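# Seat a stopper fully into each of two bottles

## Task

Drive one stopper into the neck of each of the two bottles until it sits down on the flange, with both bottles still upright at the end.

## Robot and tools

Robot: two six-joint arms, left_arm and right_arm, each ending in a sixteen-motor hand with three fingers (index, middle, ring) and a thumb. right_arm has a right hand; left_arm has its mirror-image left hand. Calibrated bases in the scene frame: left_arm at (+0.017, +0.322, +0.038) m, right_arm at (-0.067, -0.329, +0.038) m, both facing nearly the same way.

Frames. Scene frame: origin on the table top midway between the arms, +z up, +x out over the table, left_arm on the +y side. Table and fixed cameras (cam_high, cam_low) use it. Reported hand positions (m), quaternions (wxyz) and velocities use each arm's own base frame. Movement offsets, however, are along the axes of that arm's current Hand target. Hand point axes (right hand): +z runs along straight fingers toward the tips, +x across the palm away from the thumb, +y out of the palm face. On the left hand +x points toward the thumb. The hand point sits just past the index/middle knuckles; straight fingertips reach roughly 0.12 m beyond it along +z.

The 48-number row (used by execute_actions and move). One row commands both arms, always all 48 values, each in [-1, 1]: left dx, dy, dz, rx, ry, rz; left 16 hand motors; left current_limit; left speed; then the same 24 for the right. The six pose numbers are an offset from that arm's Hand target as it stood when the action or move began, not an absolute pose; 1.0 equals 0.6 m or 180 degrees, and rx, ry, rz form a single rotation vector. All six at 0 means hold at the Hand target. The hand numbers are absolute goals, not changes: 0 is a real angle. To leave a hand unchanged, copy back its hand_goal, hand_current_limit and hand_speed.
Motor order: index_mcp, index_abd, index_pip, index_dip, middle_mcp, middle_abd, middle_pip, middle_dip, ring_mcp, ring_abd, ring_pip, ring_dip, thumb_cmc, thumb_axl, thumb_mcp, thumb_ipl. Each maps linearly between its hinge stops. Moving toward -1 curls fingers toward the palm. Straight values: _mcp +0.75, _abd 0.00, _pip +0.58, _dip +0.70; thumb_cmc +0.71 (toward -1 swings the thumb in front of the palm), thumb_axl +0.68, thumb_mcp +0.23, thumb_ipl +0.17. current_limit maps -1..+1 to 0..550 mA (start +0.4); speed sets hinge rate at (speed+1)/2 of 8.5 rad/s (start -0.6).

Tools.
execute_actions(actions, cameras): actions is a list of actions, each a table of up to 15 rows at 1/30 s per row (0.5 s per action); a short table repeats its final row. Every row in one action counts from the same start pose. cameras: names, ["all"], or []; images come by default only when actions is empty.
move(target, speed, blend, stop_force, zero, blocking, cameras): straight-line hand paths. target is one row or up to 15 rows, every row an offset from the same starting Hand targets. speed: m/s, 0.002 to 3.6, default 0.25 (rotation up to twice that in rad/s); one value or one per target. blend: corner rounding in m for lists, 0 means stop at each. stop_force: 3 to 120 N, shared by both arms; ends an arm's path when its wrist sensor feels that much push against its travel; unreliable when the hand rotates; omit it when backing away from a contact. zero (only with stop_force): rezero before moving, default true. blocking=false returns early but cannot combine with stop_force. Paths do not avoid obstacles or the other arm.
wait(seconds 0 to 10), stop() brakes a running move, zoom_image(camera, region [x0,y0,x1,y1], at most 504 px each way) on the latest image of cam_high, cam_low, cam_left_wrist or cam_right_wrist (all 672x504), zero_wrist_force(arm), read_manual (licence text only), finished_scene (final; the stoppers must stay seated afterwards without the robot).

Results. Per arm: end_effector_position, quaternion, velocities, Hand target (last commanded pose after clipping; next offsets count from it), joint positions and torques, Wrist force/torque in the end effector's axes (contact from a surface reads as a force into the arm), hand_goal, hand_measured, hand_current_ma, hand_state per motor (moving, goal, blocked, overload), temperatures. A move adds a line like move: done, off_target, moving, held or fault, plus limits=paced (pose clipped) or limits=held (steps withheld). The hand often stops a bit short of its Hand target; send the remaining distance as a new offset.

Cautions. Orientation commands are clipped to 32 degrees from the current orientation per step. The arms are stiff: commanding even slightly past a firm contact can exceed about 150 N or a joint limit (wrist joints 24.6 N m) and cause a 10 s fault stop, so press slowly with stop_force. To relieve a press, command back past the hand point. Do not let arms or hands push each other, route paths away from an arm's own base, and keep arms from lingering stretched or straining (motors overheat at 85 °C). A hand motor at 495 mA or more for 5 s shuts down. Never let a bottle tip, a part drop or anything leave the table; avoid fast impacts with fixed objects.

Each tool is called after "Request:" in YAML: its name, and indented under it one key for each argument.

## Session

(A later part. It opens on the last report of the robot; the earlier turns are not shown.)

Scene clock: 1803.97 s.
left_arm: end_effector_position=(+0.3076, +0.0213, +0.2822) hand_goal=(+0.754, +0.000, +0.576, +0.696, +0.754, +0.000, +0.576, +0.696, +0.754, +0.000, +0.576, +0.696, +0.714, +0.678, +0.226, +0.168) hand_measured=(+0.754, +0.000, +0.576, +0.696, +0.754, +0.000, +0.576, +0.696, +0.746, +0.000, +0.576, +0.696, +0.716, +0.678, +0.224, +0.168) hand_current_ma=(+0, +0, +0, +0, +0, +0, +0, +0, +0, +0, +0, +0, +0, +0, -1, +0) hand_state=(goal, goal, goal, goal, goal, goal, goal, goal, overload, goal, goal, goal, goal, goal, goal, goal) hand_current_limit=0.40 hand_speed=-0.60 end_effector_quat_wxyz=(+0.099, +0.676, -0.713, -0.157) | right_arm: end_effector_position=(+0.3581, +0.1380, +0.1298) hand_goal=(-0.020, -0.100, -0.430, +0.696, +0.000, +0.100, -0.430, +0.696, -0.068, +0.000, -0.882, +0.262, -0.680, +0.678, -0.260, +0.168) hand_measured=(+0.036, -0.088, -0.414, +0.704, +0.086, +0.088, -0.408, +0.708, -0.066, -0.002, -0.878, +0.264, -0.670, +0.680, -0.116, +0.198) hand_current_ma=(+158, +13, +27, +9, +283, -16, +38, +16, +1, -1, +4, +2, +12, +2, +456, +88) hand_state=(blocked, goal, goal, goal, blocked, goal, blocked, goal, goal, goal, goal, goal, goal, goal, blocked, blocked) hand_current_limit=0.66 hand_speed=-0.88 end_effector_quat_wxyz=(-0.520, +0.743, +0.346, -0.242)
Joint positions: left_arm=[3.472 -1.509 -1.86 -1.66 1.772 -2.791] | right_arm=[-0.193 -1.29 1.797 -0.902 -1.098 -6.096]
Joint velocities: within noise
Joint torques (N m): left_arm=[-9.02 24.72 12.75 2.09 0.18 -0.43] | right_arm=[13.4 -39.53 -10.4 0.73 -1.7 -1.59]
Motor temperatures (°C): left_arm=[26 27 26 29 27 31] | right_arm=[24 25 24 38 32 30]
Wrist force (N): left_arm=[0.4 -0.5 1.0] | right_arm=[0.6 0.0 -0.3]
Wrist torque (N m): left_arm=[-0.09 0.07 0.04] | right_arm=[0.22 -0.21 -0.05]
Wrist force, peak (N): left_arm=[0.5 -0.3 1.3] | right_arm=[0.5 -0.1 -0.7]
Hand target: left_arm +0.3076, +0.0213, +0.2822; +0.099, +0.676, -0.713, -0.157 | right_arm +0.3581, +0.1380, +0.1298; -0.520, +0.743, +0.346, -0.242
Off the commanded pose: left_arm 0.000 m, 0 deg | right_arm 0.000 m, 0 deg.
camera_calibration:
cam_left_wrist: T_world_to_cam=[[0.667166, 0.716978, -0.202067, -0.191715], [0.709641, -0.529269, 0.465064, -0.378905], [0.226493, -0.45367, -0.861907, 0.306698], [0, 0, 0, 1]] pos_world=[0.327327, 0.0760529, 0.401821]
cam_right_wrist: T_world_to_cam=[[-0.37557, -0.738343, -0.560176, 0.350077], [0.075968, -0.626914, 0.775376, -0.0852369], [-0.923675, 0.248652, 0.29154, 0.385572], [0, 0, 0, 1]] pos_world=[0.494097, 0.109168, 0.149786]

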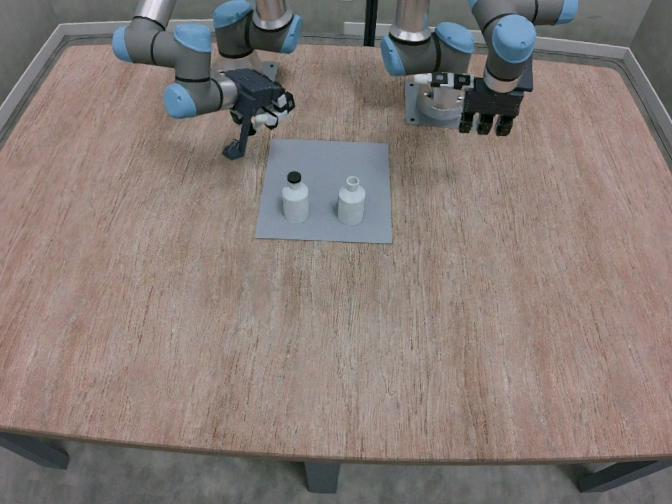

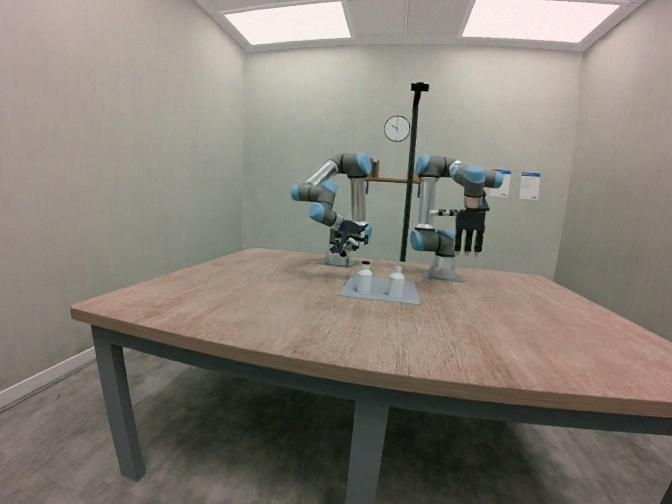

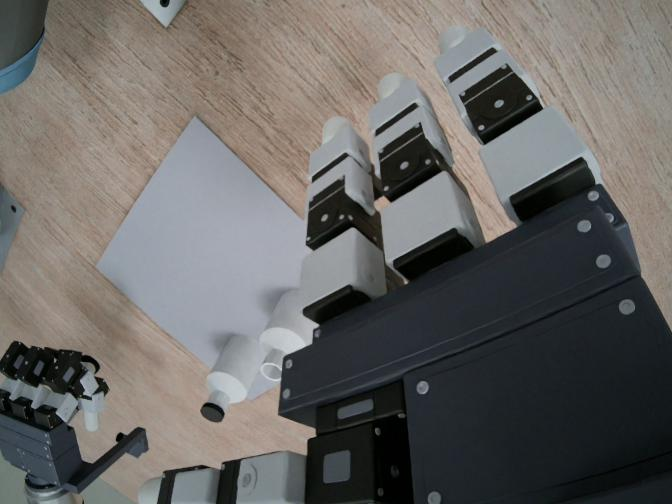

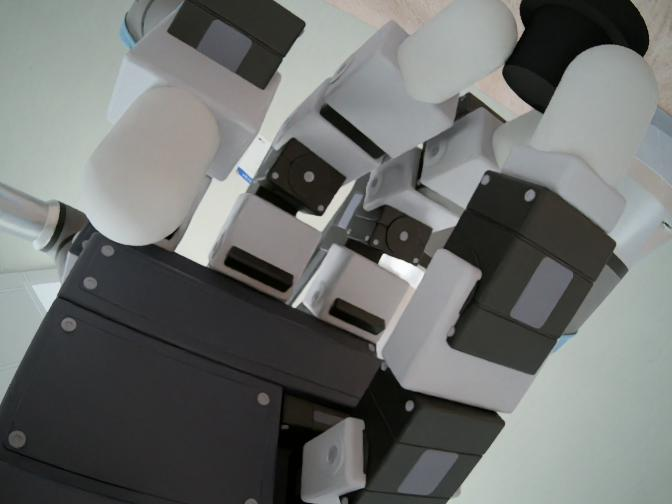

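Request:
move:
  target: [0,0,0,0,0,0,0.754,0,0.576,0.696,0.754,0,0.576,0.696,0.754,0,0.576,0.696,0.714,0.678,0.226,0.168,0.4,-0.6,-0.0412,0.0325,0.0120,0,0.152,-0.4178,-0.02,-0.1,-0.431,0.696,0.0,0.1,-0.431,0.696,-0.068,0,-0.883,0.261,-0.68,0.678,-0.26,0.168,0.66,-0.88]
  speed: 0.2
  cameras: ["all"]

Scene clock: 1866.10 s.
left_arm: end_effector_position=(+0.3076, +0.0213, +0.2822) hand_goal=(+0.754, +0.000, +0.576, +0.696, +0.754, +0.000, +0.576, +0.696, +0.754, +0.000, +0.576, +0.696, +0.714, +0.678, +0.226, +0.168) hand_measured=(+0.754, +0.000, +0.576, +0.696, +0.754, +0.000, +0.576, +0.696, +0.746, +0.000, +0.576, +0.696, +0.716, +0.678, +0.224, +0.168) hand_current_ma=(+0, +0, +0, +0, +0, +0, +0, +0, +0, +0, +0, +0, +0, +0, -1, +0) hand_state=(goal, goal, goal, goal, goal, goal, goal, goal, overload, goal, goal, goal, goal, goal, goal, goal) hand_current_limit=0.40 hand_speed=-0.60 end_effector_quat_wxyz=(+0.099, +0.676, -0.713, -0.157) | right_arm: end_effector_position=(+0.3425, +0.1199, +0.1090) hand_goal=(-0.020, -0.100, -0.430, +0.696, +0.000, +0.100, -0.430, +0.696, -0.068, +0.000, -0.882, +0.262, -0.680, +0.678, -0.260, +0.168) hand_measured=(+0.036, -0.088, -0.414, +0.704, +0.086, +0.088, -0.408, +0.708, -0.066, -0.002, -0.878, +0.264, -0.670, +0.680, -0.116, +0.198) hand_current_ma=(+158, +15, +27, +9, +282, -16, +38, +16, +1, -1, +4, +2, +14, +2, +456, +88) hand_state=(blocked, goal, goal, goal, blocked, goal, blocked, goal, goal, goal, goal, goal, goal, goal, blocked, blocked) hand_current_limit=0.66 hand_speed=-0.88 end_effector_quat_wxyz=(-0.403, +0.814, +0.404, +0.103)
Joint positions: left_arm=[3.472 -1.509 -1.86 -1.66 1.772 -2.791] | right_arm=[-0.438 -1.857 2.375 -1.478 -0.923 -6.282]
Joint torques (N m): left_arm=[-8.4 24.93 12.81 2.66 0.44 -0.63] | right_arm=[-8.75 -3.74 -18.71 -1.57 1.65 1.17]
Wrist force (N): left_arm=[0.3 -0.7 0.9] | right_arm=[0.1 -0.5 0.6]
Wrist torque (N m): left_arm=[-0.11 0.06 0.02] | right_arm=[0.09 0.00 0.15]
Wrist force, peak (N): left_arm=[0.3 -1.0 1.2] | right_arm=[0.0 -0.8 0.8]
Hand target: left_arm +0.3076, +0.0213, +0.2822; +0.099, +0.676, -0.713, -0.157 | right_arm +0.3421, +0.1191, +0.1090; -0.535, +0.629, +0.525, +0.208
Off the commanded pose: left_arm 0.000 m, 0 deg | right_arm 0.001 m, 62 deg; orientation clipped.
joint sent to its limit (right arm) — joint 6 (wrist 3), lower limit. The joint targets are off in orientation, not in position.
move: off_target (right_arm); limits=paced
camera_calibration:
cam_left_wrist: T_world_to_cam=[[0.667166, 0.716978, -0.202067, -0.191715], [0.709641, -0.529269, 0.465064, -0.378905], [0.226493, -0.45367, -0.861907, 0.306698], [0, 0, 0, 1]] pos_world=[0.327327, 0.0760529, 0.401821]
cam_right_wrist: T_world_to_cam=[[-0.0911636, -0.658185, -0.747316, 0.232623], [-0.5932, -0.566878, 0.571631, 0.164893], [-0.799877, 0.49542, -0.338757, 0.378468], [0, 0, 0, 1]] pos_world=[0.421749, 0.0590827, 0.207793]

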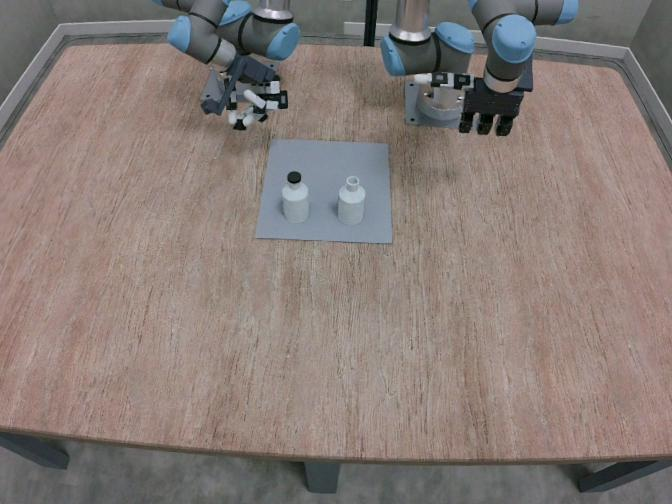

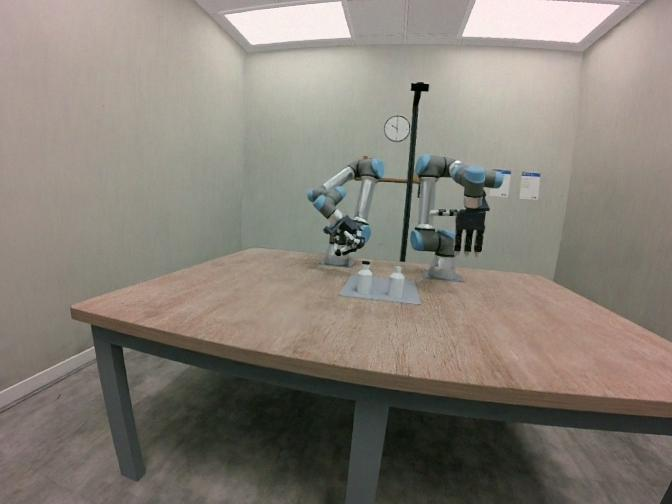

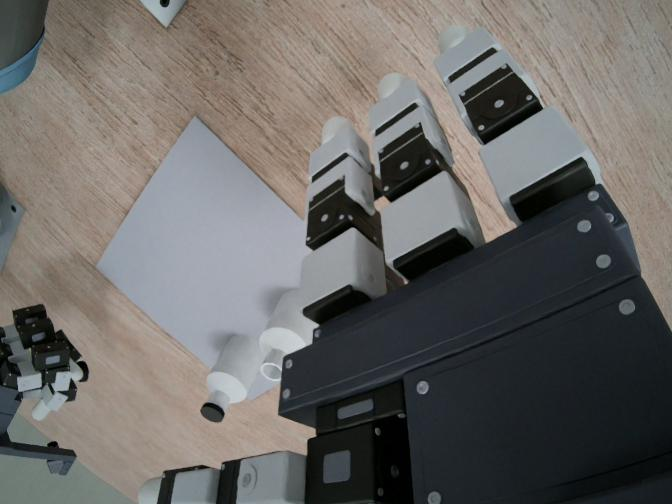

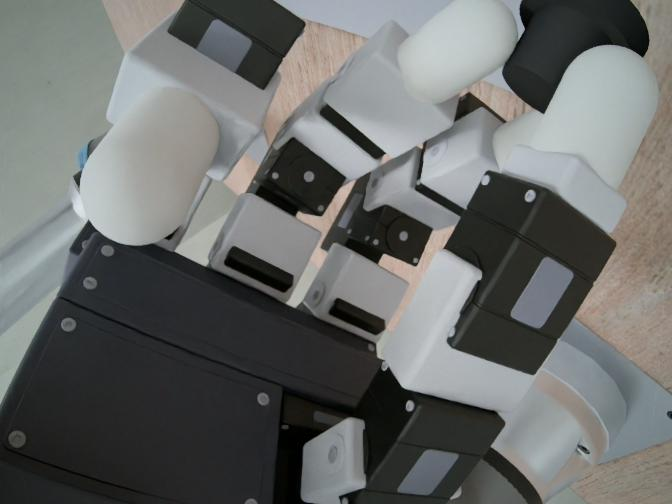

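Request:
move:
  target: [0,0,0,0,0,0,0.754,0,0.576,0.696,0.754,0,0.576,0.696,0.754,0,0.576,0.696,0.714,0.678,0.226,0.168,0.4,-0.6,0.1483,-0.0417,-0.0318,0.0853,-0.1453,0.2721,-0.02,-0.1,-0.431,0.696,0.0,0.1,-0.431,0.696,-0.068,0,-0.883,0.261,-0.68,0.678,-0.26,0.168,0.66,-0.88]
  speed: 0.3

Request:
move:
  target: [0,0,0,0,0,0,0.754,0,0.576,0.696,0.754,0,0.576,0.696,0.754,0,0.576,0.696,0.714,0.678,0.226,0.168,0.4,-0.6,-0.0464,-0.1889,-0.1148,-0.3627,0.1691,0.2415,-0.02,-0.1,-0.431,0.696,0.0,0.1,-0.431,0.696,-0.068,0,-0.883,0.261,-0.68,0.678,-0.26,0.168,0.66,-0.88]
  speed: 0.3
  cameras: ["cam_low"]

Scene clock: 1919.47 s.
left_arm: end_effector_position=(+0.3076, +0.0213, +0.2822) hand_goal=(+0.754, +0.000, +0.576, +0.696, +0.754, +0.000, +0.576, +0.696, +0.754, +0.000, +0.576, +0.696, +0.714, +0.678, +0.226, +0.168) hand_measured=(+0.754, +0.000, +0.576, +0.696, +0.754, +0.000, +0.576, +0.696, +0.746, +0.000, +0.576, +0.696, +0.716, +0.678, +0.224, +0.168) hand_current_ma=(+0, +0, +0, +0, +0, +0, +0, +0, +0, +0, +0, +0, +0, +0, -1, +0) hand_state=(goal, goal, goal, goal, goal, goal, goal, goal, overload, goal, goal, goal, goal, goal, goal, goal) hand_current_limit=0.40 hand_speed=-0.60 end_effector_quat_wxyz=(+0.099, +0.676, -0.713, -0.157) | right_arm: end_effector_position=(+0.3581, +0.1379, +0.2001) hand_goal=(-0.020, -0.100, -0.430, +0.696, +0.000, +0.100, -0.430, +0.696, -0.068, +0.000, -0.882, +0.262, -0.680, +0.678, -0.260, +0.168) hand_measured=(+0.036, -0.088, -0.414, +0.704, +0.086, +0.088, -0.408, +0.708, -0.066, -0.002, -0.878, +0.264, -0.670, +0.680, -0.116, +0.198) hand_current_ma=(+158, +15, +27, +9, +280, -16, +38, +16, +1, -1, +4, +2, +14, +2, +457, +89) hand_state=(blocked, goal, goal, goal, blocked, goal, blocked, goal, goal, goal, goal, goal, goal, goal, blocked, blocked) hand_current_limit=0.66 hand_speed=-0.88 end_effector_quat_wxyz=(-0.520, +0.742, +0.346, -0.242)
Joint positions: left_arm=[3.472 -1.509 -1.86 -1.66 1.772 -2.791] | right_arm=[-0.193 -1.358 1.688 -0.725 -1.097 -6.097]
Joint torques (N m): left_arm=[-8.73 25.36 12.37 2.62 0.43 -0.79] | right_arm=[-12.64 -27.05 -20.58 1.14 1.99 -1.3]
Wrist force (N): left_arm=[0.4 -0.6 1.1] | right_arm=[0.2 0.2 -0.5]
Wrist torque (N m): left_arm=[-0.11 0.06 0.03] | right_arm=[0.26 -0.14 -0.03]
Wrist force, peak (N): left_arm=[0.6 -0.5 1.4] | right_arm=[0.1 -0.7 1.0]
Hand target: left_arm +0.3076, +0.0213, +0.2822; +0.099, +0.676, -0.713, -0.157 | right_arm +0.3581, +0.1379, +0.2001; -0.520, +0.742, +0.346, -0.242
Off the commanded pose: left_arm 0.000 m, 0 deg | right_arm 0.000 m, 0 deg.
move: done

Scene clock: 1922.43 s.
left_arm: end_effector_position=(+0.3076, +0.0213, +0.2822) hand_goal=(+0.754, +0.000, +0.576, +0.696, +0.754, +0.000, +0.576, +0.696, +0.754, +0.000, +0.576, +0.696, +0.714, +0.678, +0.226, +0.168) hand_measured=(+0.754, +0.000, +0.576, +0.696, +0.754, +0.000, +0.576, +0.696, +0.746, +0.000, +0.576, +0.696, +0.716, +0.678, +0.224, +0.168) hand_current_ma=(+0, +0, +0, +0, +0, +0, +0, +0, +0, +0, +0, +0, +0, +0, -1, +0) hand_state=(goal, goal, goal, goal, goal, goal, goal, goal, overload, goal, goal, goal, goal, goal, goal, goal) hand_current_limit=0.40 hand_speed=-0.60 end_effector_quat_wxyz=(+0.099, +0.676, -0.713, -0.157) | right_arm: end_effector_position=(+0.3600, +0.0998, +0.3301) hand_goal=(-0.020, -0.100, -0.430, +0.696, +0.000, +0.100, -0.430, +0.696, -0.068, +0.000, -0.882, +0.262, -0.680, +0.678, -0.260, +0.168) hand_measured=(+0.036, -0.088, -0.414, +0.704, +0.086, +0.088, -0.408, +0.708, -0.064, -0.002, -0.878, +0.264, -0.670, +0.680, -0.116, +0.198) hand_current_ma=(+158, +15, +27, +9, +280, -16, +38, +16, +4, -1, +4, +2, +14, +2, +457, +89) hand_state=(blocked, goal, goal, goal, blocked, goal, blocked, goal, goal, goal, goal, goal, goal, goal, blocked, blocked) hand_current_limit=0.66 hand_speed=-0.88 end_effector_quat_wxyz=(-0.001, +1.000, +0.000, +0.000)
Joint positions: left_arm=[3.472 -1.509 -1.86 -1.66 1.772 -2.791] | right_arm=[0.13 -1.78 1.827 -1.619 -1.57 -4.581]
Joint torques (N m): left_arm=[-9.05 24.92 12.28 2.65 0.35 -1.06] | right_arm=[-13.63 -22.26 -15.03 -1.82 -1.02 1.29]
Wrist force (N): left_arm=[0.3 -0.6 0.9] | right_arm=[-0.3 -1.7 0.8]
Wrist torque (N m): left_arm=[-0.09 0.06 0.02] | right_arm=[-0.13 -0.08 0.00]
Wrist force, peak (N): left_arm=[0.5 -0.8 1.2] | right_arm=[-0.3 -1.7 0.8]
Hand target: left_arm +0.3076, +0.0213, +0.2822; +0.099, +0.676, -0.713, -0.157 | right_arm +0.3600, +0.0997, +0.3302; +0.000, +1.000, -0.001, +0.000
Off the commanded pose: left_arm 0.000 m, 0 deg | right_arm 0.000 m, 0 deg.
move: done
Images, in order (width x height): cam_low 672x504.

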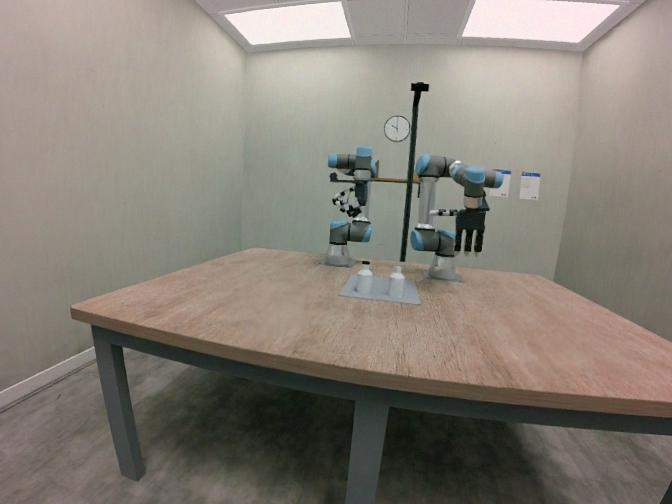

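Request:
move:
  target:
    - [0,0,0,0,0,0,0.754,0,0.576,0.696,0.754,0,0.576,0.696,0.754,0,0.576,0.696,0.714,0.678,0.226,0.168,0.4,-0.6,-0.1038,-0.1036,0,0,0,0.3333,-0.02,-0.1,-0.431,0.696,0.0,0.1,-0.431,0.696,-0.068,0,-0.883,0.261,-0.68,0.678,-0.26,0.168,0.66,-0.88]
    - [0,0,0,0,0,0,0.754,0,0.576,0.696,0.754,0,0.576,0.696,0.754,0,0.576,0.696,0.714,0.678,0.226,0.168,0.4,-0.6,-0.0659,-0.2453,0,0,0,0.6667,-0.02,-0.1,-0.431,0.696,0.0,0.1,-0.431,0.696,-0.068,0,-0.883,0.261,-0.68,0.678,-0.26,0.168,0.66,-0.88]
    - [0,0,0,0,0,0,0.754,0,0.576,0.696,0.754,0,0.576,0.696,0.754,0,0.576,0.696,0.714,0.678,0.226,0.168,0.4,-0.6,0.0757,-0.2833,0,0,0,1.0,-0.02,-0.1,-0.431,0.696,0.0,0.1,-0.431,0.696,-0.068,0,-0.883,0.261,-0.68,0.678,-0.26,0.168,0.66,-0.88]
    - [0,0,0,0,0,0,0.754,0,0.576,0.696,0.754,0,0.576,0.696,0.754,0,0.576,0.696,0.714,0.678,0.226,0.168,0.4,-0.6,0.1794,-0.1797,0,0,0,-0.6667,-0.02,-0.1,-0.431,0.696,0.0,0.1,-0.431,0.696,-0.068,0,-0.883,0.261,-0.68,0.678,-0.26,0.168,0.66,-0.88]
    - [0,0,0,0,0,0,0.754,0,0.576,0.696,0.754,0,0.576,0.696,0.754,0,0.576,0.696,0.714,0.678,0.226,0.168,0.4,-0.6,0.1416,-0.0380,0,0,0,-0.3333,-0.02,-0.1,-0.431,0.696,0.0,0.1,-0.431,0.696,-0.068,0,-0.883,0.261,-0.68,0.678,-0.26,0.168,0.66,-0.88]
    - [0,0,0,0,0,0,0.754,0,0.576,0.696,0.754,0,0.576,0.696,0.754,0,0.576,0.696,0.714,0.678,0.226,0.168,0.4,-0.6,0,0,0,0,0,0,-0.02,-0.1,-0.431,0.696,0.0,0.1,-0.431,0.696,-0.068,0,-0.883,0.261,-0.68,0.678,-0.26,0.168,0.66,-0.88]
  speed: 0.5
  blend: 0.02
  cameras: ["cam_right_wrist"]

Scene clock: 1947.17 s.
left_arm: end_effector_position=(+0.3076, +0.0213, +0.2822) hand_goal=(+0.754, +0.000, +0.576, +0.696, +0.754, +0.000, +0.576, +0.696, +0.754, +0.000, +0.576, +0.696, +0.714, +0.678, +0.226, +0.168) hand_measured=(+0.754, +0.000, +0.576, +0.696, +0.754, +0.000, +0.576, +0.696, +0.746, +0.000, +0.576, +0.696, +0.716, +0.678, +0.224, +0.168) hand_current_ma=(+0, +0, +0, +0, +0, +0, +0, +0, +0, +0, +0, +0, +0, +0, -1, +0) hand_state=(goal, goal, goal, goal, goal, goal, goal, goal, overload, goal, goal, goal, goal, goal, goal, goal) hand_current_limit=0.40 hand_speed=-0.60 end_effector_quat_wxyz=(+0.099, +0.676, -0.713, -0.157) | right_arm: end_effector_position=(+0.3600, +0.0996, +0.3302) hand_goal=(-0.020, -0.100, -0.430, +0.696, +0.000, +0.100, -0.430, +0.696, -0.068, +0.000, -0.882, +0.262, -0.680, +0.678, -0.260, +0.168) hand_measured=(+0.036, -0.088, -0.414, +0.704, +0.086, +0.088, -0.408, +0.708, -0.064, -0.002, -0.878, +0.264, -0.670, +0.680, -0.116, +0.198) hand_current_ma=(+158, +15, +27, +9, +280, -16, +38, +16, +5, -1, +4, +2, +14, +2, +457, +89) hand_state=(blocked, goal, goal, goal, blocked, goal, blocked, goal, goal, goal, goal, goal, goal, goal, blocked, blocked) hand_current_limit=0.66 hand_speed=-0.88 end_effector_quat_wxyz=(+0.000, +1.000, -0.001, +0.000)
Joint positions: left_arm=[3.472 -1.509 -1.86 -1.66 1.772 -2.791] | right_arm=[0.13 -1.78 1.827 -1.619 -1.57 1.702]
Joint torques (N m): left_arm=[-9.16 24.82 13.07 2.91 0.53 -1.17] | right_arm=[11.89 -8.44 -23.35 -2.38 -1.01 1.38]
Wrist force (N): left_arm=[0.2 -0.6 0.9] | right_arm=[-0.3 -1.5 0.8]
Wrist torque (N m): left_arm=[-0.10 0.08 0.02] | right_arm=[-0.11 -0.08 -0.01]
Wrist force, peak (N): left_arm=[0.2 -0.7 1.5] | right_arm=[0.0 -2.1 0.9]
Hand target: left_arm +0.3076, +0.0213, +0.2822; +0.099, +0.676, -0.713, -0.157 | right_arm +0.3600, +0.0997, +0.3302; +0.000, +1.000, -0.001, +0.000
Off the commanded pose: left_arm 0.000 m, 0 deg | right_arm 0.000 m, 0 deg.
move: done
camera_calibration:
cam_right_wrist: T_world_to_cam=[[-0.808096, -0.588814, -0.0167223, 0.39608], [-0.430129, 0.570443, 0.699702, -0.176917], [-0.402455, 0.572619, -0.714239, 0.450636], [0, 0, 0, 1]] pos_world=[0.425334, 0.0760955, 0.452274]
Images, in order (width x height): cam_right_wrist 672x504.

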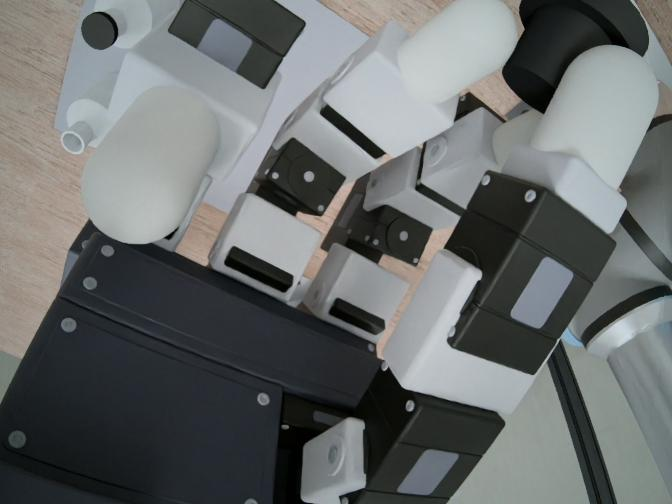

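Request:
move:
  target: [0,0,0,0,0,0,0.754,0,0.576,0.696,0.754,0,0.576,0.696,0.754,0,0.576,0.696,0.714,0.678,0.226,0.168,0.4,-0.6,-0.0032,-0.0638,0.2168,0.3627,-0.1691,-0.2415,-0.02,-0.1,-0.431,0.696,0.0,0.1,-0.431,0.696,-0.068,0,-0.883,0.261,-0.68,0.678,-0.26,0.168,0.66,-0.88]
  speed: 0.4

Request:
move:
  target: [0,0,0,0,0,0,0.754,0,0.576,0.696,0.754,0,0.576,0.696,0.754,0,0.576,0.696,0.714,0.678,0.226,0.168,0.4,-0.6,-0.0407,0.1427,0.0517,0,0.152,-0.4178,-0.02,-0.1,-0.431,0.696,0.0,0.1,-0.431,0.696,-0.068,0,-0.883,0.261,-0.68,0.678,-0.26,0.168,0.66,-0.88]
  speed: 0.3
  cameras: ["all"]

Scene clock: 1993.40 s.
left_arm: end_effector_position=(+0.3076, +0.0213, +0.2822) hand_goal=(+0.754, +0.000, +0.576, +0.696, +0.754, +0.000, +0.576, +0.696, +0.754, +0.000, +0.576, +0.696, +0.714, +0.678, +0.226, +0.168) hand_measured=(+0.754, +0.000, +0.576, +0.696, +0.754, +0.000, +0.576, +0.696, +0.746, +0.000, +0.576, +0.696, +0.716, +0.678, +0.224, +0.168) hand_current_ma=(+0, +0, +0, +0, +0, +0, +0, +0, +0, +0, +0, +0, +0, +0, -1, +0) hand_state=(goal, goal, goal, goal, goal, goal, goal, goal, overload, goal, goal, goal, goal, goal, goal, goal) hand_current_limit=0.40 hand_speed=-0.60 end_effector_quat_wxyz=(+0.099, +0.676, -0.713, -0.157) | right_arm: end_effector_position=(+0.3582, +0.1381, +0.2001) hand_goal=(-0.020, -0.100, -0.430, +0.696, +0.000, +0.100, -0.430, +0.696, -0.068, +0.000, -0.882, +0.262, -0.680, +0.678, -0.260, +0.168) hand_measured=(+0.036, -0.088, -0.414, +0.704, +0.086, +0.088, -0.408, +0.708, -0.066, -0.002, -0.878, +0.264, -0.670, +0.680, -0.116, +0.198) hand_current_ma=(+158, +15, +27, +9, +280, -16, +38, +16, +2, -1, +4, +2, +14, +2, +457, +89) hand_state=(blocked, goal, goal, goal, blocked, goal, blocked, goal, goal, goal, goal, goal, goal, goal, blocked, blocked) hand_current_limit=0.66 hand_speed=-0.88 end_effector_quat_wxyz=(-0.520, +0.743, +0.346, -0.242)
Joint positions: left_arm=[3.472 -1.509 -1.86 -1.66 1.772 -2.791] | right_arm=[-0.193 -1.358 1.688 -0.725 -1.097 0.187]
Joint torques (N m): left_arm=[-8.12 24.83 13.63 3.03 0.68 -1.53] | right_arm=[13.58 -23.49 -11.39 0.82 1.77 -1.33]
Wrist force (N): left_arm=[0.4 -0.7 0.8] | right_arm=[0.1 0.1 -0.5]
Wrist torque (N m): left_arm=[-0.10 0.06 0.03] | right_arm=[0.26 -0.12 -0.09]
Wrist force, peak (N): left_arm=[0.4 -0.5 1.5] | right_arm=[-0.2 -1.8 0.7]
Hand target: left_arm +0.3076, +0.0213, +0.2822; +0.099, +0.676, -0.713, -0.157 | right_arm +0.3582, +0.1381, +0.2001; -0.520, +0.742, +0.346, -0.242
Off the commanded pose: left_arm 0.000 m, 0 deg | right_arm 0.000 m, 0 deg.
move: done

Scene clock: 1996.23 s.
left_arm: end_effector_position=(+0.3076, +0.0213, +0.2822) hand_goal=(+0.754, +0.000, +0.576, +0.696, +0.754, +0.000, +0.576, +0.696, +0.754, +0.000, +0.576, +0.696, +0.714, +0.678, +0.226, +0.168) hand_measured=(+0.754, +0.000, +0.576, +0.696, +0.754, +0.000, +0.576, +0.696, +0.746, +0.000, +0.576, +0.696, +0.716, +0.678, +0.224, +0.168) hand_current_ma=(+0, +0, +0, +0, +0, +0, +0, +0, +0, +0, +0, +0, +0, +0, -1, +0) hand_state=(goal, goal, goal, goal, goal, goal, goal, goal, overload, goal, goal, goal, goal, goal, goal, goal) hand_current_limit=0.40 hand_speed=-0.60 end_effector_quat_wxyz=(+0.099, +0.676, -0.713, -0.157) | right_arm: end_effector_position=(+0.3426, +0.1194, +0.1090) hand_goal=(-0.020, -0.100, -0.430, +0.696, +0.000, +0.100, -0.430, +0.696, -0.068, +0.000, -0.882, +0.262, -0.680, +0.678, -0.260, +0.168) hand_measured=(+0.036, -0.086, -0.414, +0.704, +0.084, +0.088, -0.408, +0.708, -0.066, -0.002, -0.878, +0.264, -0.668, +0.680, -0.116, +0.198) hand_current_ma=(+158, +18, +27, +9, +270, -16, +38, +16, +2, -1, +3, +2, +20, +2, +457, +91) hand_state=(blocked, goal, goal, goal, blocked, goal, blocked, goal, goal, goal, goal, goal, goal, goal, blocked, blocked) hand_current_limit=0.66 hand_speed=-0.88 end_effector_quat_wxyz=(+0.621, -0.413, -0.599, -0.292)
Joint positions: left_arm=[3.472 -1.509 -1.86 -1.66 1.772 -2.791] | right_arm=[-0.629 -1.252 2.156 -0.967 -1.157 -1.382]
Joint torques (N m): left_arm=[-7.49 25.55 12.58 3.15 0.86 -1.52] | right_arm=[12 -27.08 -17.77 2.67 1.78 -1.76]
Wrist force (N): left_arm=[0.2 -0.7 0.9] | right_arm=[0.2 -0.5 1.2]
Wrist torque (N m): left_arm=[-0.10 0.09 0.02] | right_arm=[-0.26 0.08 0.21]
Wrist force, peak (N): left_arm=[0.6 -0.6 1.2] | right_arm=[0.3 -0.7 1.3]
Hand target: left_arm +0.3076, +0.0213, +0.2822; +0.099, +0.676, -0.713, -0.157 | right_arm +0.3426, +0.1194, +0.1090; +0.621, -0.413, -0.599, -0.292
Off the commanded pose: left_arm 0.000 m, 0 deg | right_arm 0.000 m, 0 deg.
move: done
camera_calibration:
cam_left_wrist: T_world_to_cam=[[0.667166, 0.716978, -0.202067, -0.191715], [0.709641, -0.529269, 0.465064, -0.378905], [0.226493, -0.45367, -0.861907, 0.306698], [0, 0, 0, 1]] pos_world=[0.327327, 0.0760529, 0.401821]
cam_right_wrist: T_world_to_cam=[[0.408118, 0.195079, -0.891843, -0.0248777], [-0.185877, -0.938684, -0.290384, 0.163559], [-0.893806, 0.284284, -0.346832, 0.436998], [0, 0, 0, 1]] pos_world=[0.431146, 0.0341517, 0.176873]

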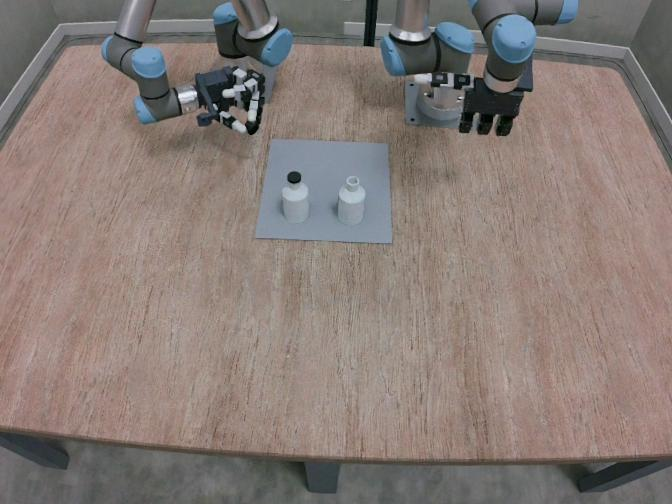

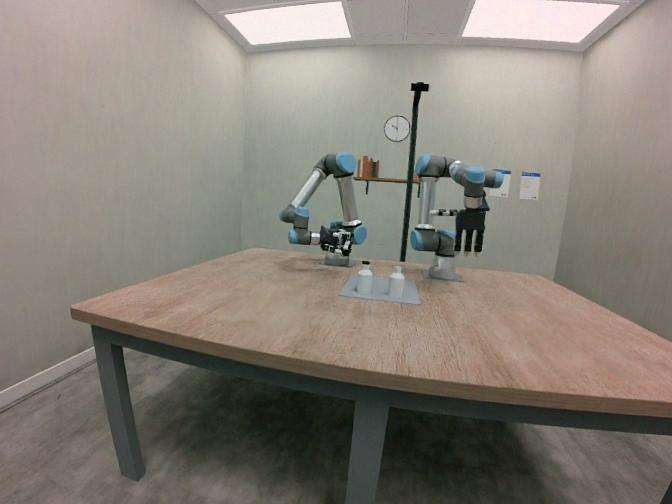

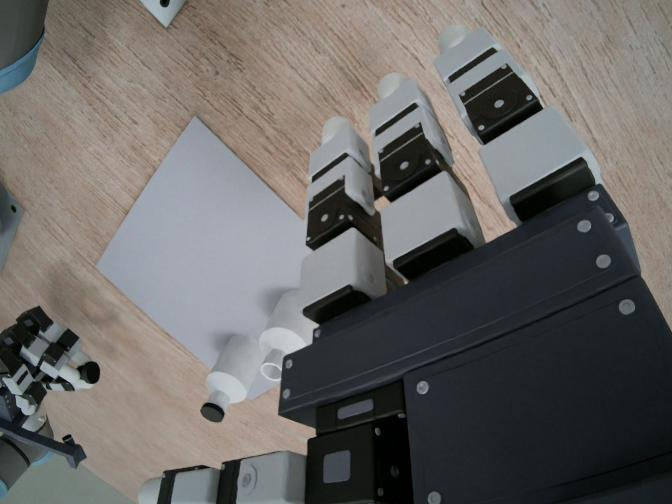

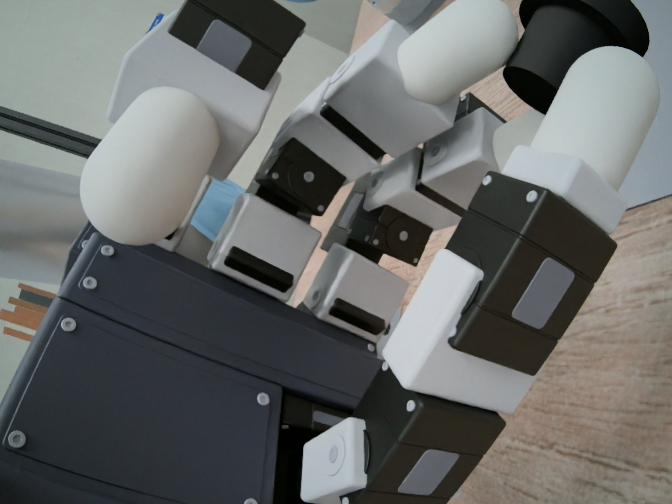

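Request:
zoom_image:
  camera: "cam_left_wrist"
  region: [0, 290, 160, 410]

Request:
zoom_image:
  camera: "cam_high"
  region: [170, 40, 310, 145]

Scaled by 3.150 from the camera's 672x504 image, which has a finer 960x720 frame.

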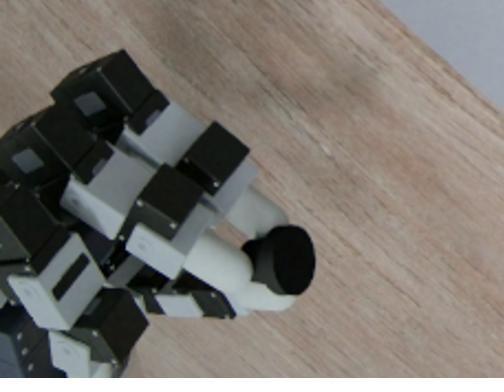

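Scaled by 3.600.

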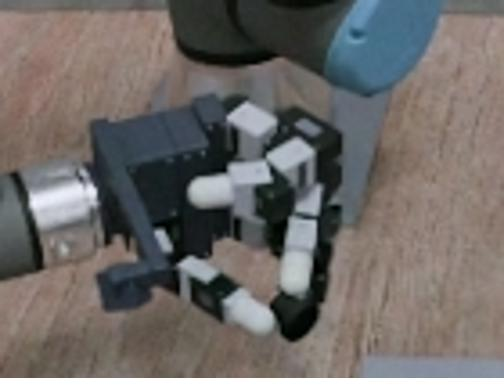

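Request:
move:
  target: [0,0,0,0,0,0,0.754,0,0.576,0.696,0.754,0,0.576,0.696,0.754,0,0.576,0.696,0.714,0.678,0.226,0.168,0.4,-0.6,-0.156,0.0258,0.0093,0,0,0,-0.02,-0.1,-0.431,0.696,0.0,0.1,-0.431,0.696,-0.068,0,-0.883,0.261,-0.68,0.678,-0.26,0.168,0.66,-0.88]
  speed: 0.15
  stop_force: 8

Request:
move:
  target: [0,0,0,0,0,0,0.754,0,0.576,0.696,0.754,0,0.576,0.696,0.754,0,0.576,0.696,0.714,0.678,0.226,0.168,0.4,-0.6,-0.0246,0.0041,0.0015,0,0,0,-0.02,-0.1,-0.431,0.696,0.0,0.1,-0.431,0.696,-0.068,0,-0.883,0.261,-0.68,0.678,-0.26,0.168,0.66,-0.88]
  speed: 0.01
  stop_force: 3
  cameras: ["all"]

Scene clock: 2015.03 s.
left_arm: end_effector_position=(+0.3076, +0.0213, +0.2822) hand_goal=(+0.754, +0.000, +0.576, +0.696, +0.754, +0.000, +0.576, +0.696, +0.754, +0.000, +0.576, +0.696, +0.714, +0.678, +0.226, +0.168) hand_measured=(+0.754, +0.000, +0.576, +0.696, +0.754, +0.000, +0.576, +0.696, +0.746, +0.000, +0.576, +0.696, +0.716, +0.678, +0.224, +0.168) hand_current_ma=(+0, +0, +0, +0, +0, +0, +0, +0, +0, +0, +0, +0, +0, +0, -1, +0) hand_state=(goal, goal, goal, goal, goal, goal, goal, goal, overload, goal, goal, goal, goal, goal, goal, goal) hand_current_limit=0.40 hand_speed=-0.60 end_effector_quat_wxyz=(+0.099, +0.676, -0.713, -0.157) | right_arm: end_effector_position=(+0.3427, +0.1195, +0.0140) hand_goal=(-0.020, -0.100, -0.430, +0.696, +0.000, +0.100, -0.430, +0.696, -0.068, +0.000, -0.882, +0.262, -0.680, +0.678, -0.260, +0.168) hand_measured=(+0.036, -0.086, -0.414, +0.704, +0.084, +0.088, -0.408, +0.708, -0.066, -0.002, -0.878, +0.264, -0.666, +0.680, -0.116, +0.198) hand_current_ma=(+158, +19, +27, +9, +268, -16, +38, +16, +2, -1, +3, +2, +21, +2, +456, +92) hand_state=(blocked, goal, goal, goal, blocked, goal, blocked, goal, goal, goal, goal, goal, goal, goal, blocked, blocked) hand_current_limit=0.66 hand_speed=-0.88 end_effector_quat_wxyz=(+0.621, -0.413, -0.599, -0.292)
Joint positions: left_arm=[3.472 -1.509 -1.86 -1.66 1.772 -2.791] | right_arm=[-0.629 -1.018 2.189 -1.235 -1.157 -1.382]
Joint torques (N m): left_arm=[-6.78 25.12 11.99 2.95 0.85 -1.73] | right_arm=[10.33 -22.19 -12.3 -0.11 1.54 -1.93]
Wrist force (N): left_arm=[0.1 -0.7 0.9] | right_arm=[0.2 -0.5 1.0]
Wrist torque (N m): left_arm=[-0.10 0.09 0.01] | right_arm=[-0.24 0.10 0.22]
Wrist force, peak (N): left_arm=[0.5 -0.8 1.4] | right_arm=[1.5 -0.7 1.3]
Hand target: left_arm +0.3076, +0.0213, +0.2822; +0.099, +0.676, -0.713, -0.157 | right_arm +0.3427, +0.1195, +0.0140; +0.621, -0.413, -0.599, -0.292
Off the commanded pose: left_arm 0.000 m, 0 deg | right_arm 0.000 m, 0 deg.
move: done

Scene clock: 2017.43 s.
left_arm: end_effector_position=(+0.3076, +0.0213, +0.2822) hand_goal=(+0.754, +0.000, +0.576, +0.696, +0.754, +0.000, +0.576, +0.696, +0.754, +0.000, +0.576, +0.696, +0.714, +0.678, +0.226, +0.168) hand_measured=(+0.754, +0.000, +0.576, +0.696, +0.754, +0.000, +0.576, +0.696, +0.746, +0.000, +0.576, +0.696, +0.716, +0.678, +0.224, +0.168) hand_current_ma=(+0, +0, +0, +0, +0, +0, +0, +0, +0, +0, +0, +0, +0, +0, -1, +0) hand_state=(goal, goal, goal, goal, goal, goal, goal, goal, overload, goal, goal, goal, goal, goal, goal, goal) hand_current_limit=0.40 hand_speed=-0.60 end_effector_quat_wxyz=(+0.099, +0.676, -0.713, -0.157) | right_arm: end_effector_position=(+0.3427, +0.1195, -0.0010) hand_goal=(-0.020, -0.100, -0.430, +0.696, +0.000, +0.100, -0.430, +0.696, -0.068, +0.000, -0.882, +0.262, -0.680, +0.678, -0.260, +0.168) hand_measured=(+0.036, -0.088, -0.414, +0.704, +0.082, +0.086, -0.408, +0.708, -0.066, -0.002, -0.878, +0.264, -0.666, +0.680, -0.116, +0.198) hand_current_ma=(+158, +13, +27, +9, +261, -18, +38, +16, +2, -1, +3, +2, +21, +2, +456, +94) hand_state=(blocked, goal, goal, goal, blocked, goal, blocked, goal, goal, goal, goal, goal, goal, goal, blocked, blocked) hand_current_limit=0.66 hand_speed=-0.88 end_effector_quat_wxyz=(+0.621, -0.413, -0.599, -0.292)
Joint positions: left_arm=[3.472 -1.509 -1.86 -1.66 1.772 -2.791] | right_arm=[-0.629 -0.978 2.188 -1.274 -1.157 -1.382]
Joint torques (N m): left_arm=[-7.96 25.16 13.4 2.9 0.85 -1.84] | right_arm=[12.27 -39.74 -9.72 2.62 1.61 -0.97]
Wrist force (N): left_arm=[0.4 -0.7 0.8] | right_arm=[3.0 -1.8 0.9]
Wrist torque (N m): left_arm=[-0.11 0.06 0.03] | right_arm=[-0.27 0.04 0.25]
Wrist force, peak (N): left_arm=[0.4 -0.6 1.4] | right_arm=[3.3 -2.0 0.4]
Hand target: left_arm +0.3076, +0.0213, +0.2822; +0.099, +0.676, -0.713, -0.157 | right_arm +0.3427, +0.1195, -0.0010; +0.621, -0.413, -0.599, -0.292
Off the commanded pose: left_arm 0.000 m, 0 deg | right_arm 0.000 m, 0 deg.
move: contact (right_arm)
camera_calibration:
cam_left_wrist: T_world_to_cam=[[0.667166, 0.716978, -0.202067, -0.191715], [0.709641, -0.529269, 0.465064, -0.378905], [0.226493, -0.45367, -0.861907, 0.306698], [0, 0, 0, 1]] pos_world=[0.327327, 0.0760529, 0.401821]
cam_right_wrist: T_world_to_cam=[[0.408362, 0.195261, -0.891692, -0.123163], [-0.185734, -0.938644, -0.290602, 0.131679], [-0.893724, 0.284288, -0.34704, 0.398884], [0, 0, 0, 1]] pos_world=[0.431245, 0.0342508, 0.0668713]

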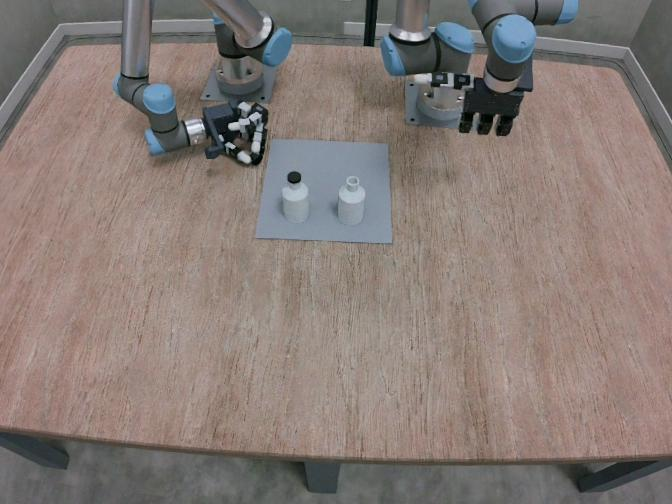

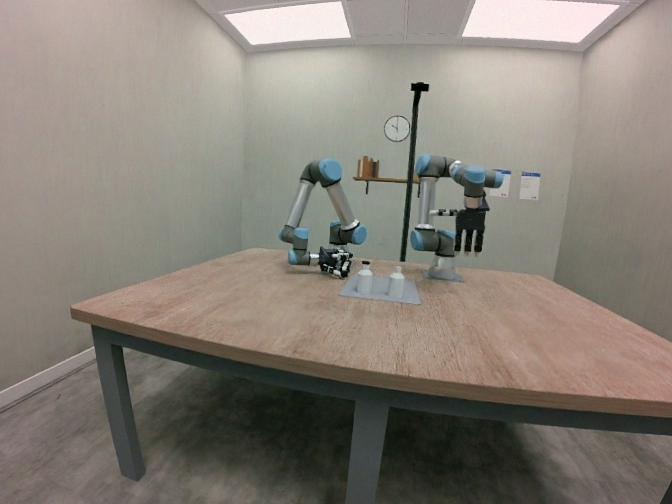

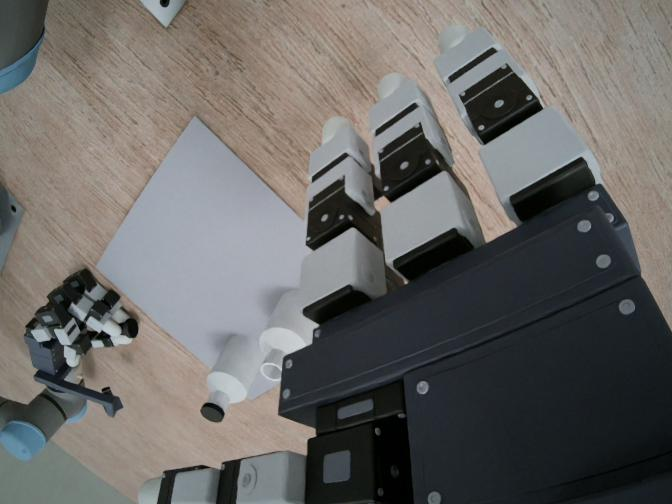

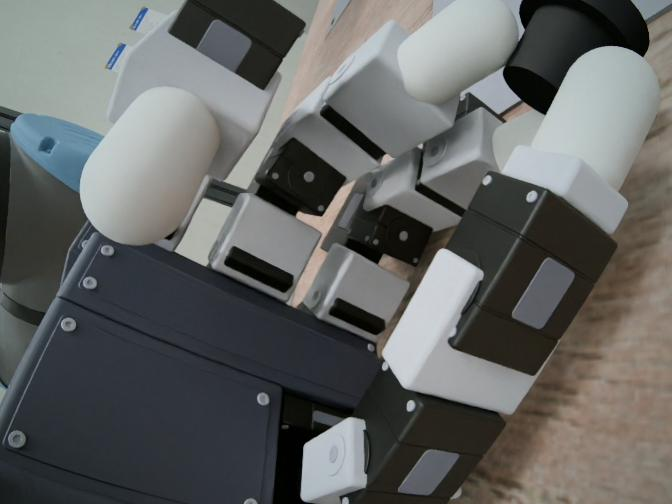

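Request:
move:
  target: [0,0,0,0,0,0,0.754,0,0.576,0.696,0.754,0,0.576,0.696,0.754,0,0.576,0.696,0.714,0.678,0.226,0.168,0.4,-0.6,0.0025,0,0,0,0,0,0.03,-0.1,-0.431,0.696,0.08,0.1,-0.431,0.696,-0.068,0,-0.883,0.261,-0.68,0.678,-0.26,0.168,0.66,-0.94]
  speed: 0.01

Request:
move:
  target: [0,0,0,0,0,0,0.754,0,0.576,0.696,0.754,0,0.576,0.696,0.754,0,0.576,0.696,0.714,0.678,0.226,0.168,0.4,-0.6,0,0,0,0,0,0,0.05,-0.1,-0.431,0.696,0.10,0.1,-0.431,0.696,-0.068,0,-0.883,0.261,-0.68,0.678,-0.03,0.168,0.66,-0.96]
  cameras: ["all"]

Scene clock: 2030.00 s.
left_arm: end_effector_position=(+0.3076, +0.0213, +0.2822) hand_goal=(+0.754, +0.000, +0.576, +0.696, +0.754, +0.000, +0.576, +0.696, +0.754, +0.000, +0.576, +0.696, +0.714, +0.678, +0.226, +0.168) hand_measured=(+0.754, +0.000, +0.576, +0.696, +0.754, +0.000, +0.576, +0.696, +0.746, +0.000, +0.576, +0.696, +0.716, +0.678, +0.224, +0.168) hand_current_ma=(+0, +0, +0, +0, +0, +0, +0, +0, +0, +0, +0, +0, +0, +0, -1, +0) hand_state=(goal, goal, goal, goal, goal, goal, goal, goal, overload, goal, goal, goal, goal, goal, goal, goal) hand_current_limit=0.40 hand_speed=-0.60 end_effector_quat_wxyz=(+0.099, +0.676, -0.713, -0.157) | right_arm: end_effector_position=(+0.3429, +0.1197, +0.0005) hand_goal=(+0.030, -0.100, -0.430, +0.696, +0.080, +0.100, -0.430, +0.696, -0.068, +0.000, -0.882, +0.262, -0.680, +0.678, -0.260, +0.168) hand_measured=(+0.050, -0.082, -0.416, +0.704, +0.104, +0.086, -0.408, +0.708, -0.066, -0.002, -0.878, +0.264, -0.670, +0.680, -0.128, +0.198) hand_current_ma=(+39, +24, +20, +9, +47, -18, +38, +16, +2, -1, +3, +2, +15, +2, +457, +94) hand_state=(blocked, goal, goal, goal, blocked, goal, blocked, goal, goal, goal, goal, goal, goal, goal, blocked, blocked) hand_current_limit=0.66 hand_speed=-0.94 end_effector_quat_wxyz=(+0.621, -0.413, -0.599, -0.292)
Joint positions: left_arm=[3.472 -1.509 -1.86 -1.66 1.772 -2.791] | right_arm=[-0.628 -0.982 2.188 -1.27 -1.156 -1.382]
Joint torques (N m): left_arm=[-6.85 25.63 13.16 2.93 0.9 -1.99] | right_arm=[12.1 -34.95 -11.6 2.49 1.74 1]
Wrist force (N): left_arm=[0.3 -0.5 1.1] | right_arm=[0.4 -0.4 0.6]
Wrist torque (N m): left_arm=[-0.10 0.07 0.03] | right_arm=[-0.19 0.07 0.25]
Wrist force, peak (N): left_arm=[0.4 -0.6 1.5] | right_arm=[3.3 -2.1 0.7]
Hand target: left_arm +0.3076, +0.0213, +0.2822; +0.099, +0.676, -0.713, -0.157 | right_arm +0.3429, +0.1197, +0.0005; +0.621, -0.413, -0.599, -0.292
Off the commanded pose: left_arm 0.000 m, 0 deg | right_arm 0.000 m, 0 deg.
move: done

Scene clock: 2030.50 s.
left_arm: end_effector_position=(+0.3076, +0.0213, +0.2822) hand_goal=(+0.754, +0.000, +0.576, +0.696, +0.754, +0.000, +0.576, +0.696, +0.754, +0.000, +0.576, +0.696, +0.714, +0.678, +0.226, +0.168) hand_measured=(+0.754, +0.000, +0.576, +0.696, +0.754, +0.000, +0.576, +0.696, +0.746, +0.000, +0.576, +0.696, +0.716, +0.678, +0.224, +0.168) hand_current_ma=(+0, +0, +0, +0, +0, +0, +0, +0, +0, +0, +0, +0, +0, +0, -1, +0) hand_state=(goal, goal, goal, goal, goal, goal, goal, goal, overload, goal, goal, goal, goal, goal, goal, goal) hand_current_limit=0.40 hand_speed=-0.60 end_effector_quat_wxyz=(+0.099, +0.676, -0.713, -0.157) | right_arm: end_effector_position=(+0.3429, +0.1197, +0.0005) hand_goal=(+0.050, -0.100, -0.430, +0.696, +0.100, +0.100, -0.430, +0.696, -0.068, +0.000, -0.882, +0.262, -0.680, +0.678, -0.030, +0.168) hand_measured=(+0.064, -0.082, -0.420, +0.702, +0.116, +0.086, -0.410, +0.708, -0.066, -0.002, -0.878, +0.264, -0.670, +0.680, -0.132, +0.198) hand_current_ma=(+21, +24, +12, +7, +26, -18, +36, +16, +2, -1, +3, +2, +13, +2, +147, +94) hand_state=(goal, goal, goal, goal, goal, goal, blocked, goal, goal, goal, goal, goal, goal, goal, moving, blocked) hand_current_limit=0.66 hand_speed=-0.96 end_effector_quat_wxyz=(+0.621, -0.413, -0.599, -0.292)
Joint positions: left_arm=[3.472 -1.509 -1.86 -1.66 1.772 -2.791] | right_arm=[-0.628 -0.982 2.188 -1.27 -1.156 -1.382]
Joint torques (N m): left_arm=[-7.22 25.19 13.09 2.88 0.94 -1.69] | right_arm=[9.53 -25.99 -11.91 0.63 1.17 0.89]
Wrist force (N): left_arm=[0.7 -0.5 1.1] | right_arm=[0.1 -0.9 1.2]
Wrist torque (N m): left_arm=[-0.09 0.03 0.05] | right_arm=[-0.31 0.09 0.21]
Wrist force, peak (N): left_arm=[0.4 -0.5 1.4] | right_arm=[0.1 -0.9 1.2]
Hand target: left_arm +0.3076, +0.0213, +0.2822; +0.099, +0.676, -0.713, -0.157 | right_arm +0.3429, +0.1197, +0.0005; +0.621, -0.413, -0.599, -0.292
Off the commanded pose: left_arm 0.000 m, 0 deg | right_arm 0.000 m, 0 deg.
move: done
camera_calibration:
cam_left_wrist: T_world_to_cam=[[0.667166, 0.716978, -0.202067, -0.191715], [0.709641, -0.529269, 0.465064, -0.378905], [0.226493, -0.45367, -0.861907, 0.306698], [0, 0, 0, 1]] pos_world=[0.327327, 0.0760529, 0.401821]
cam_right_wrist: T_world_to_cam=[[0.408424, 0.19524, -0.891668, -0.121974], [-0.185625, -0.93868, -0.290558, 0.132291], [-0.893719, 0.284186, -0.347138, 0.399534], [0, 0, 0, 1]] pos_world=[0.431445, 0.0344507, 0.0683712]

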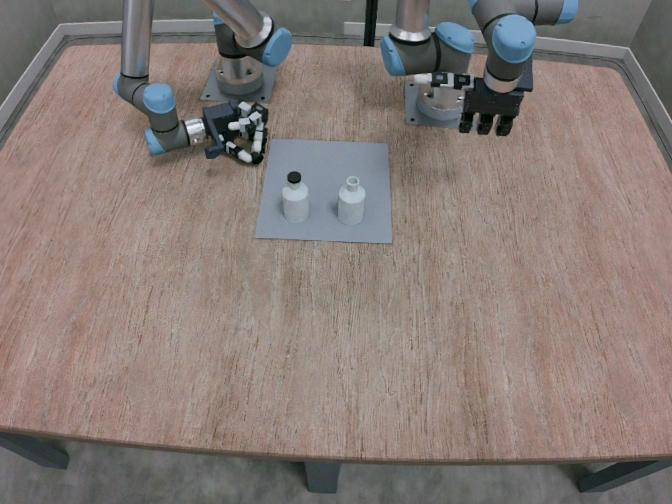

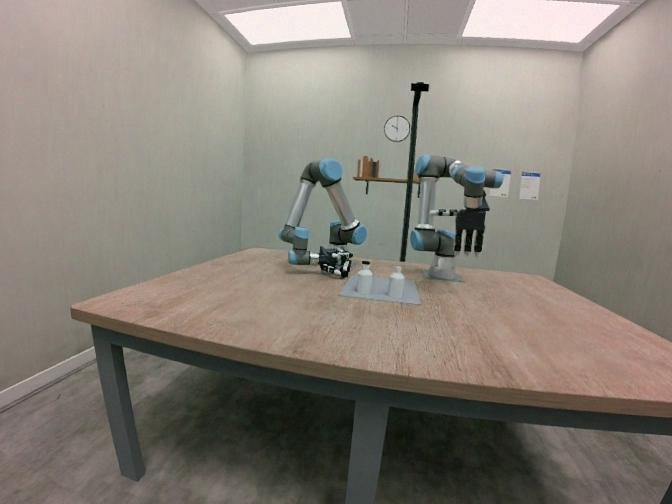

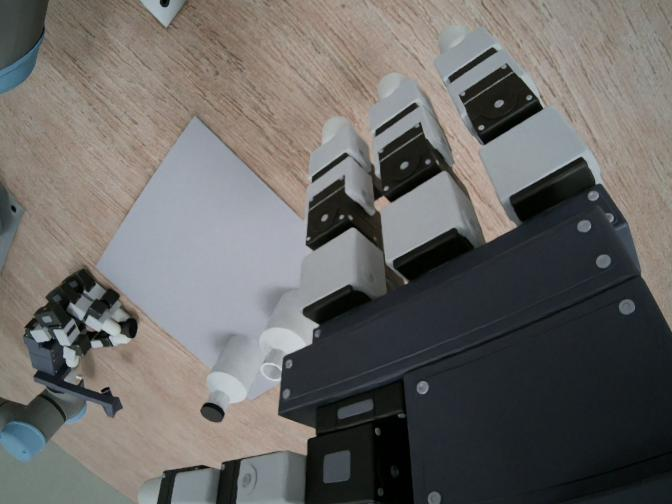

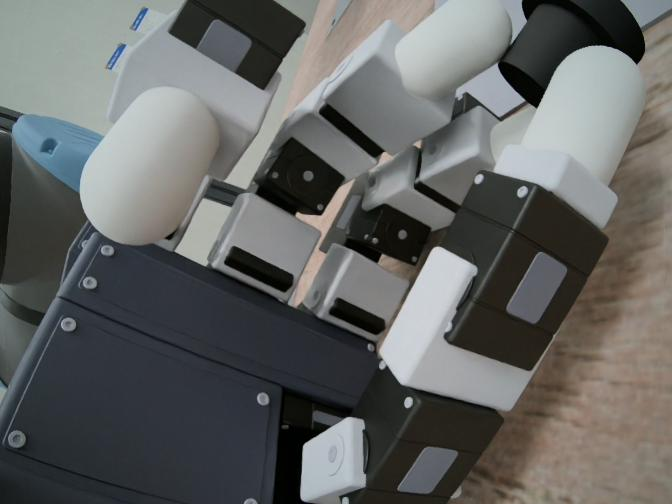

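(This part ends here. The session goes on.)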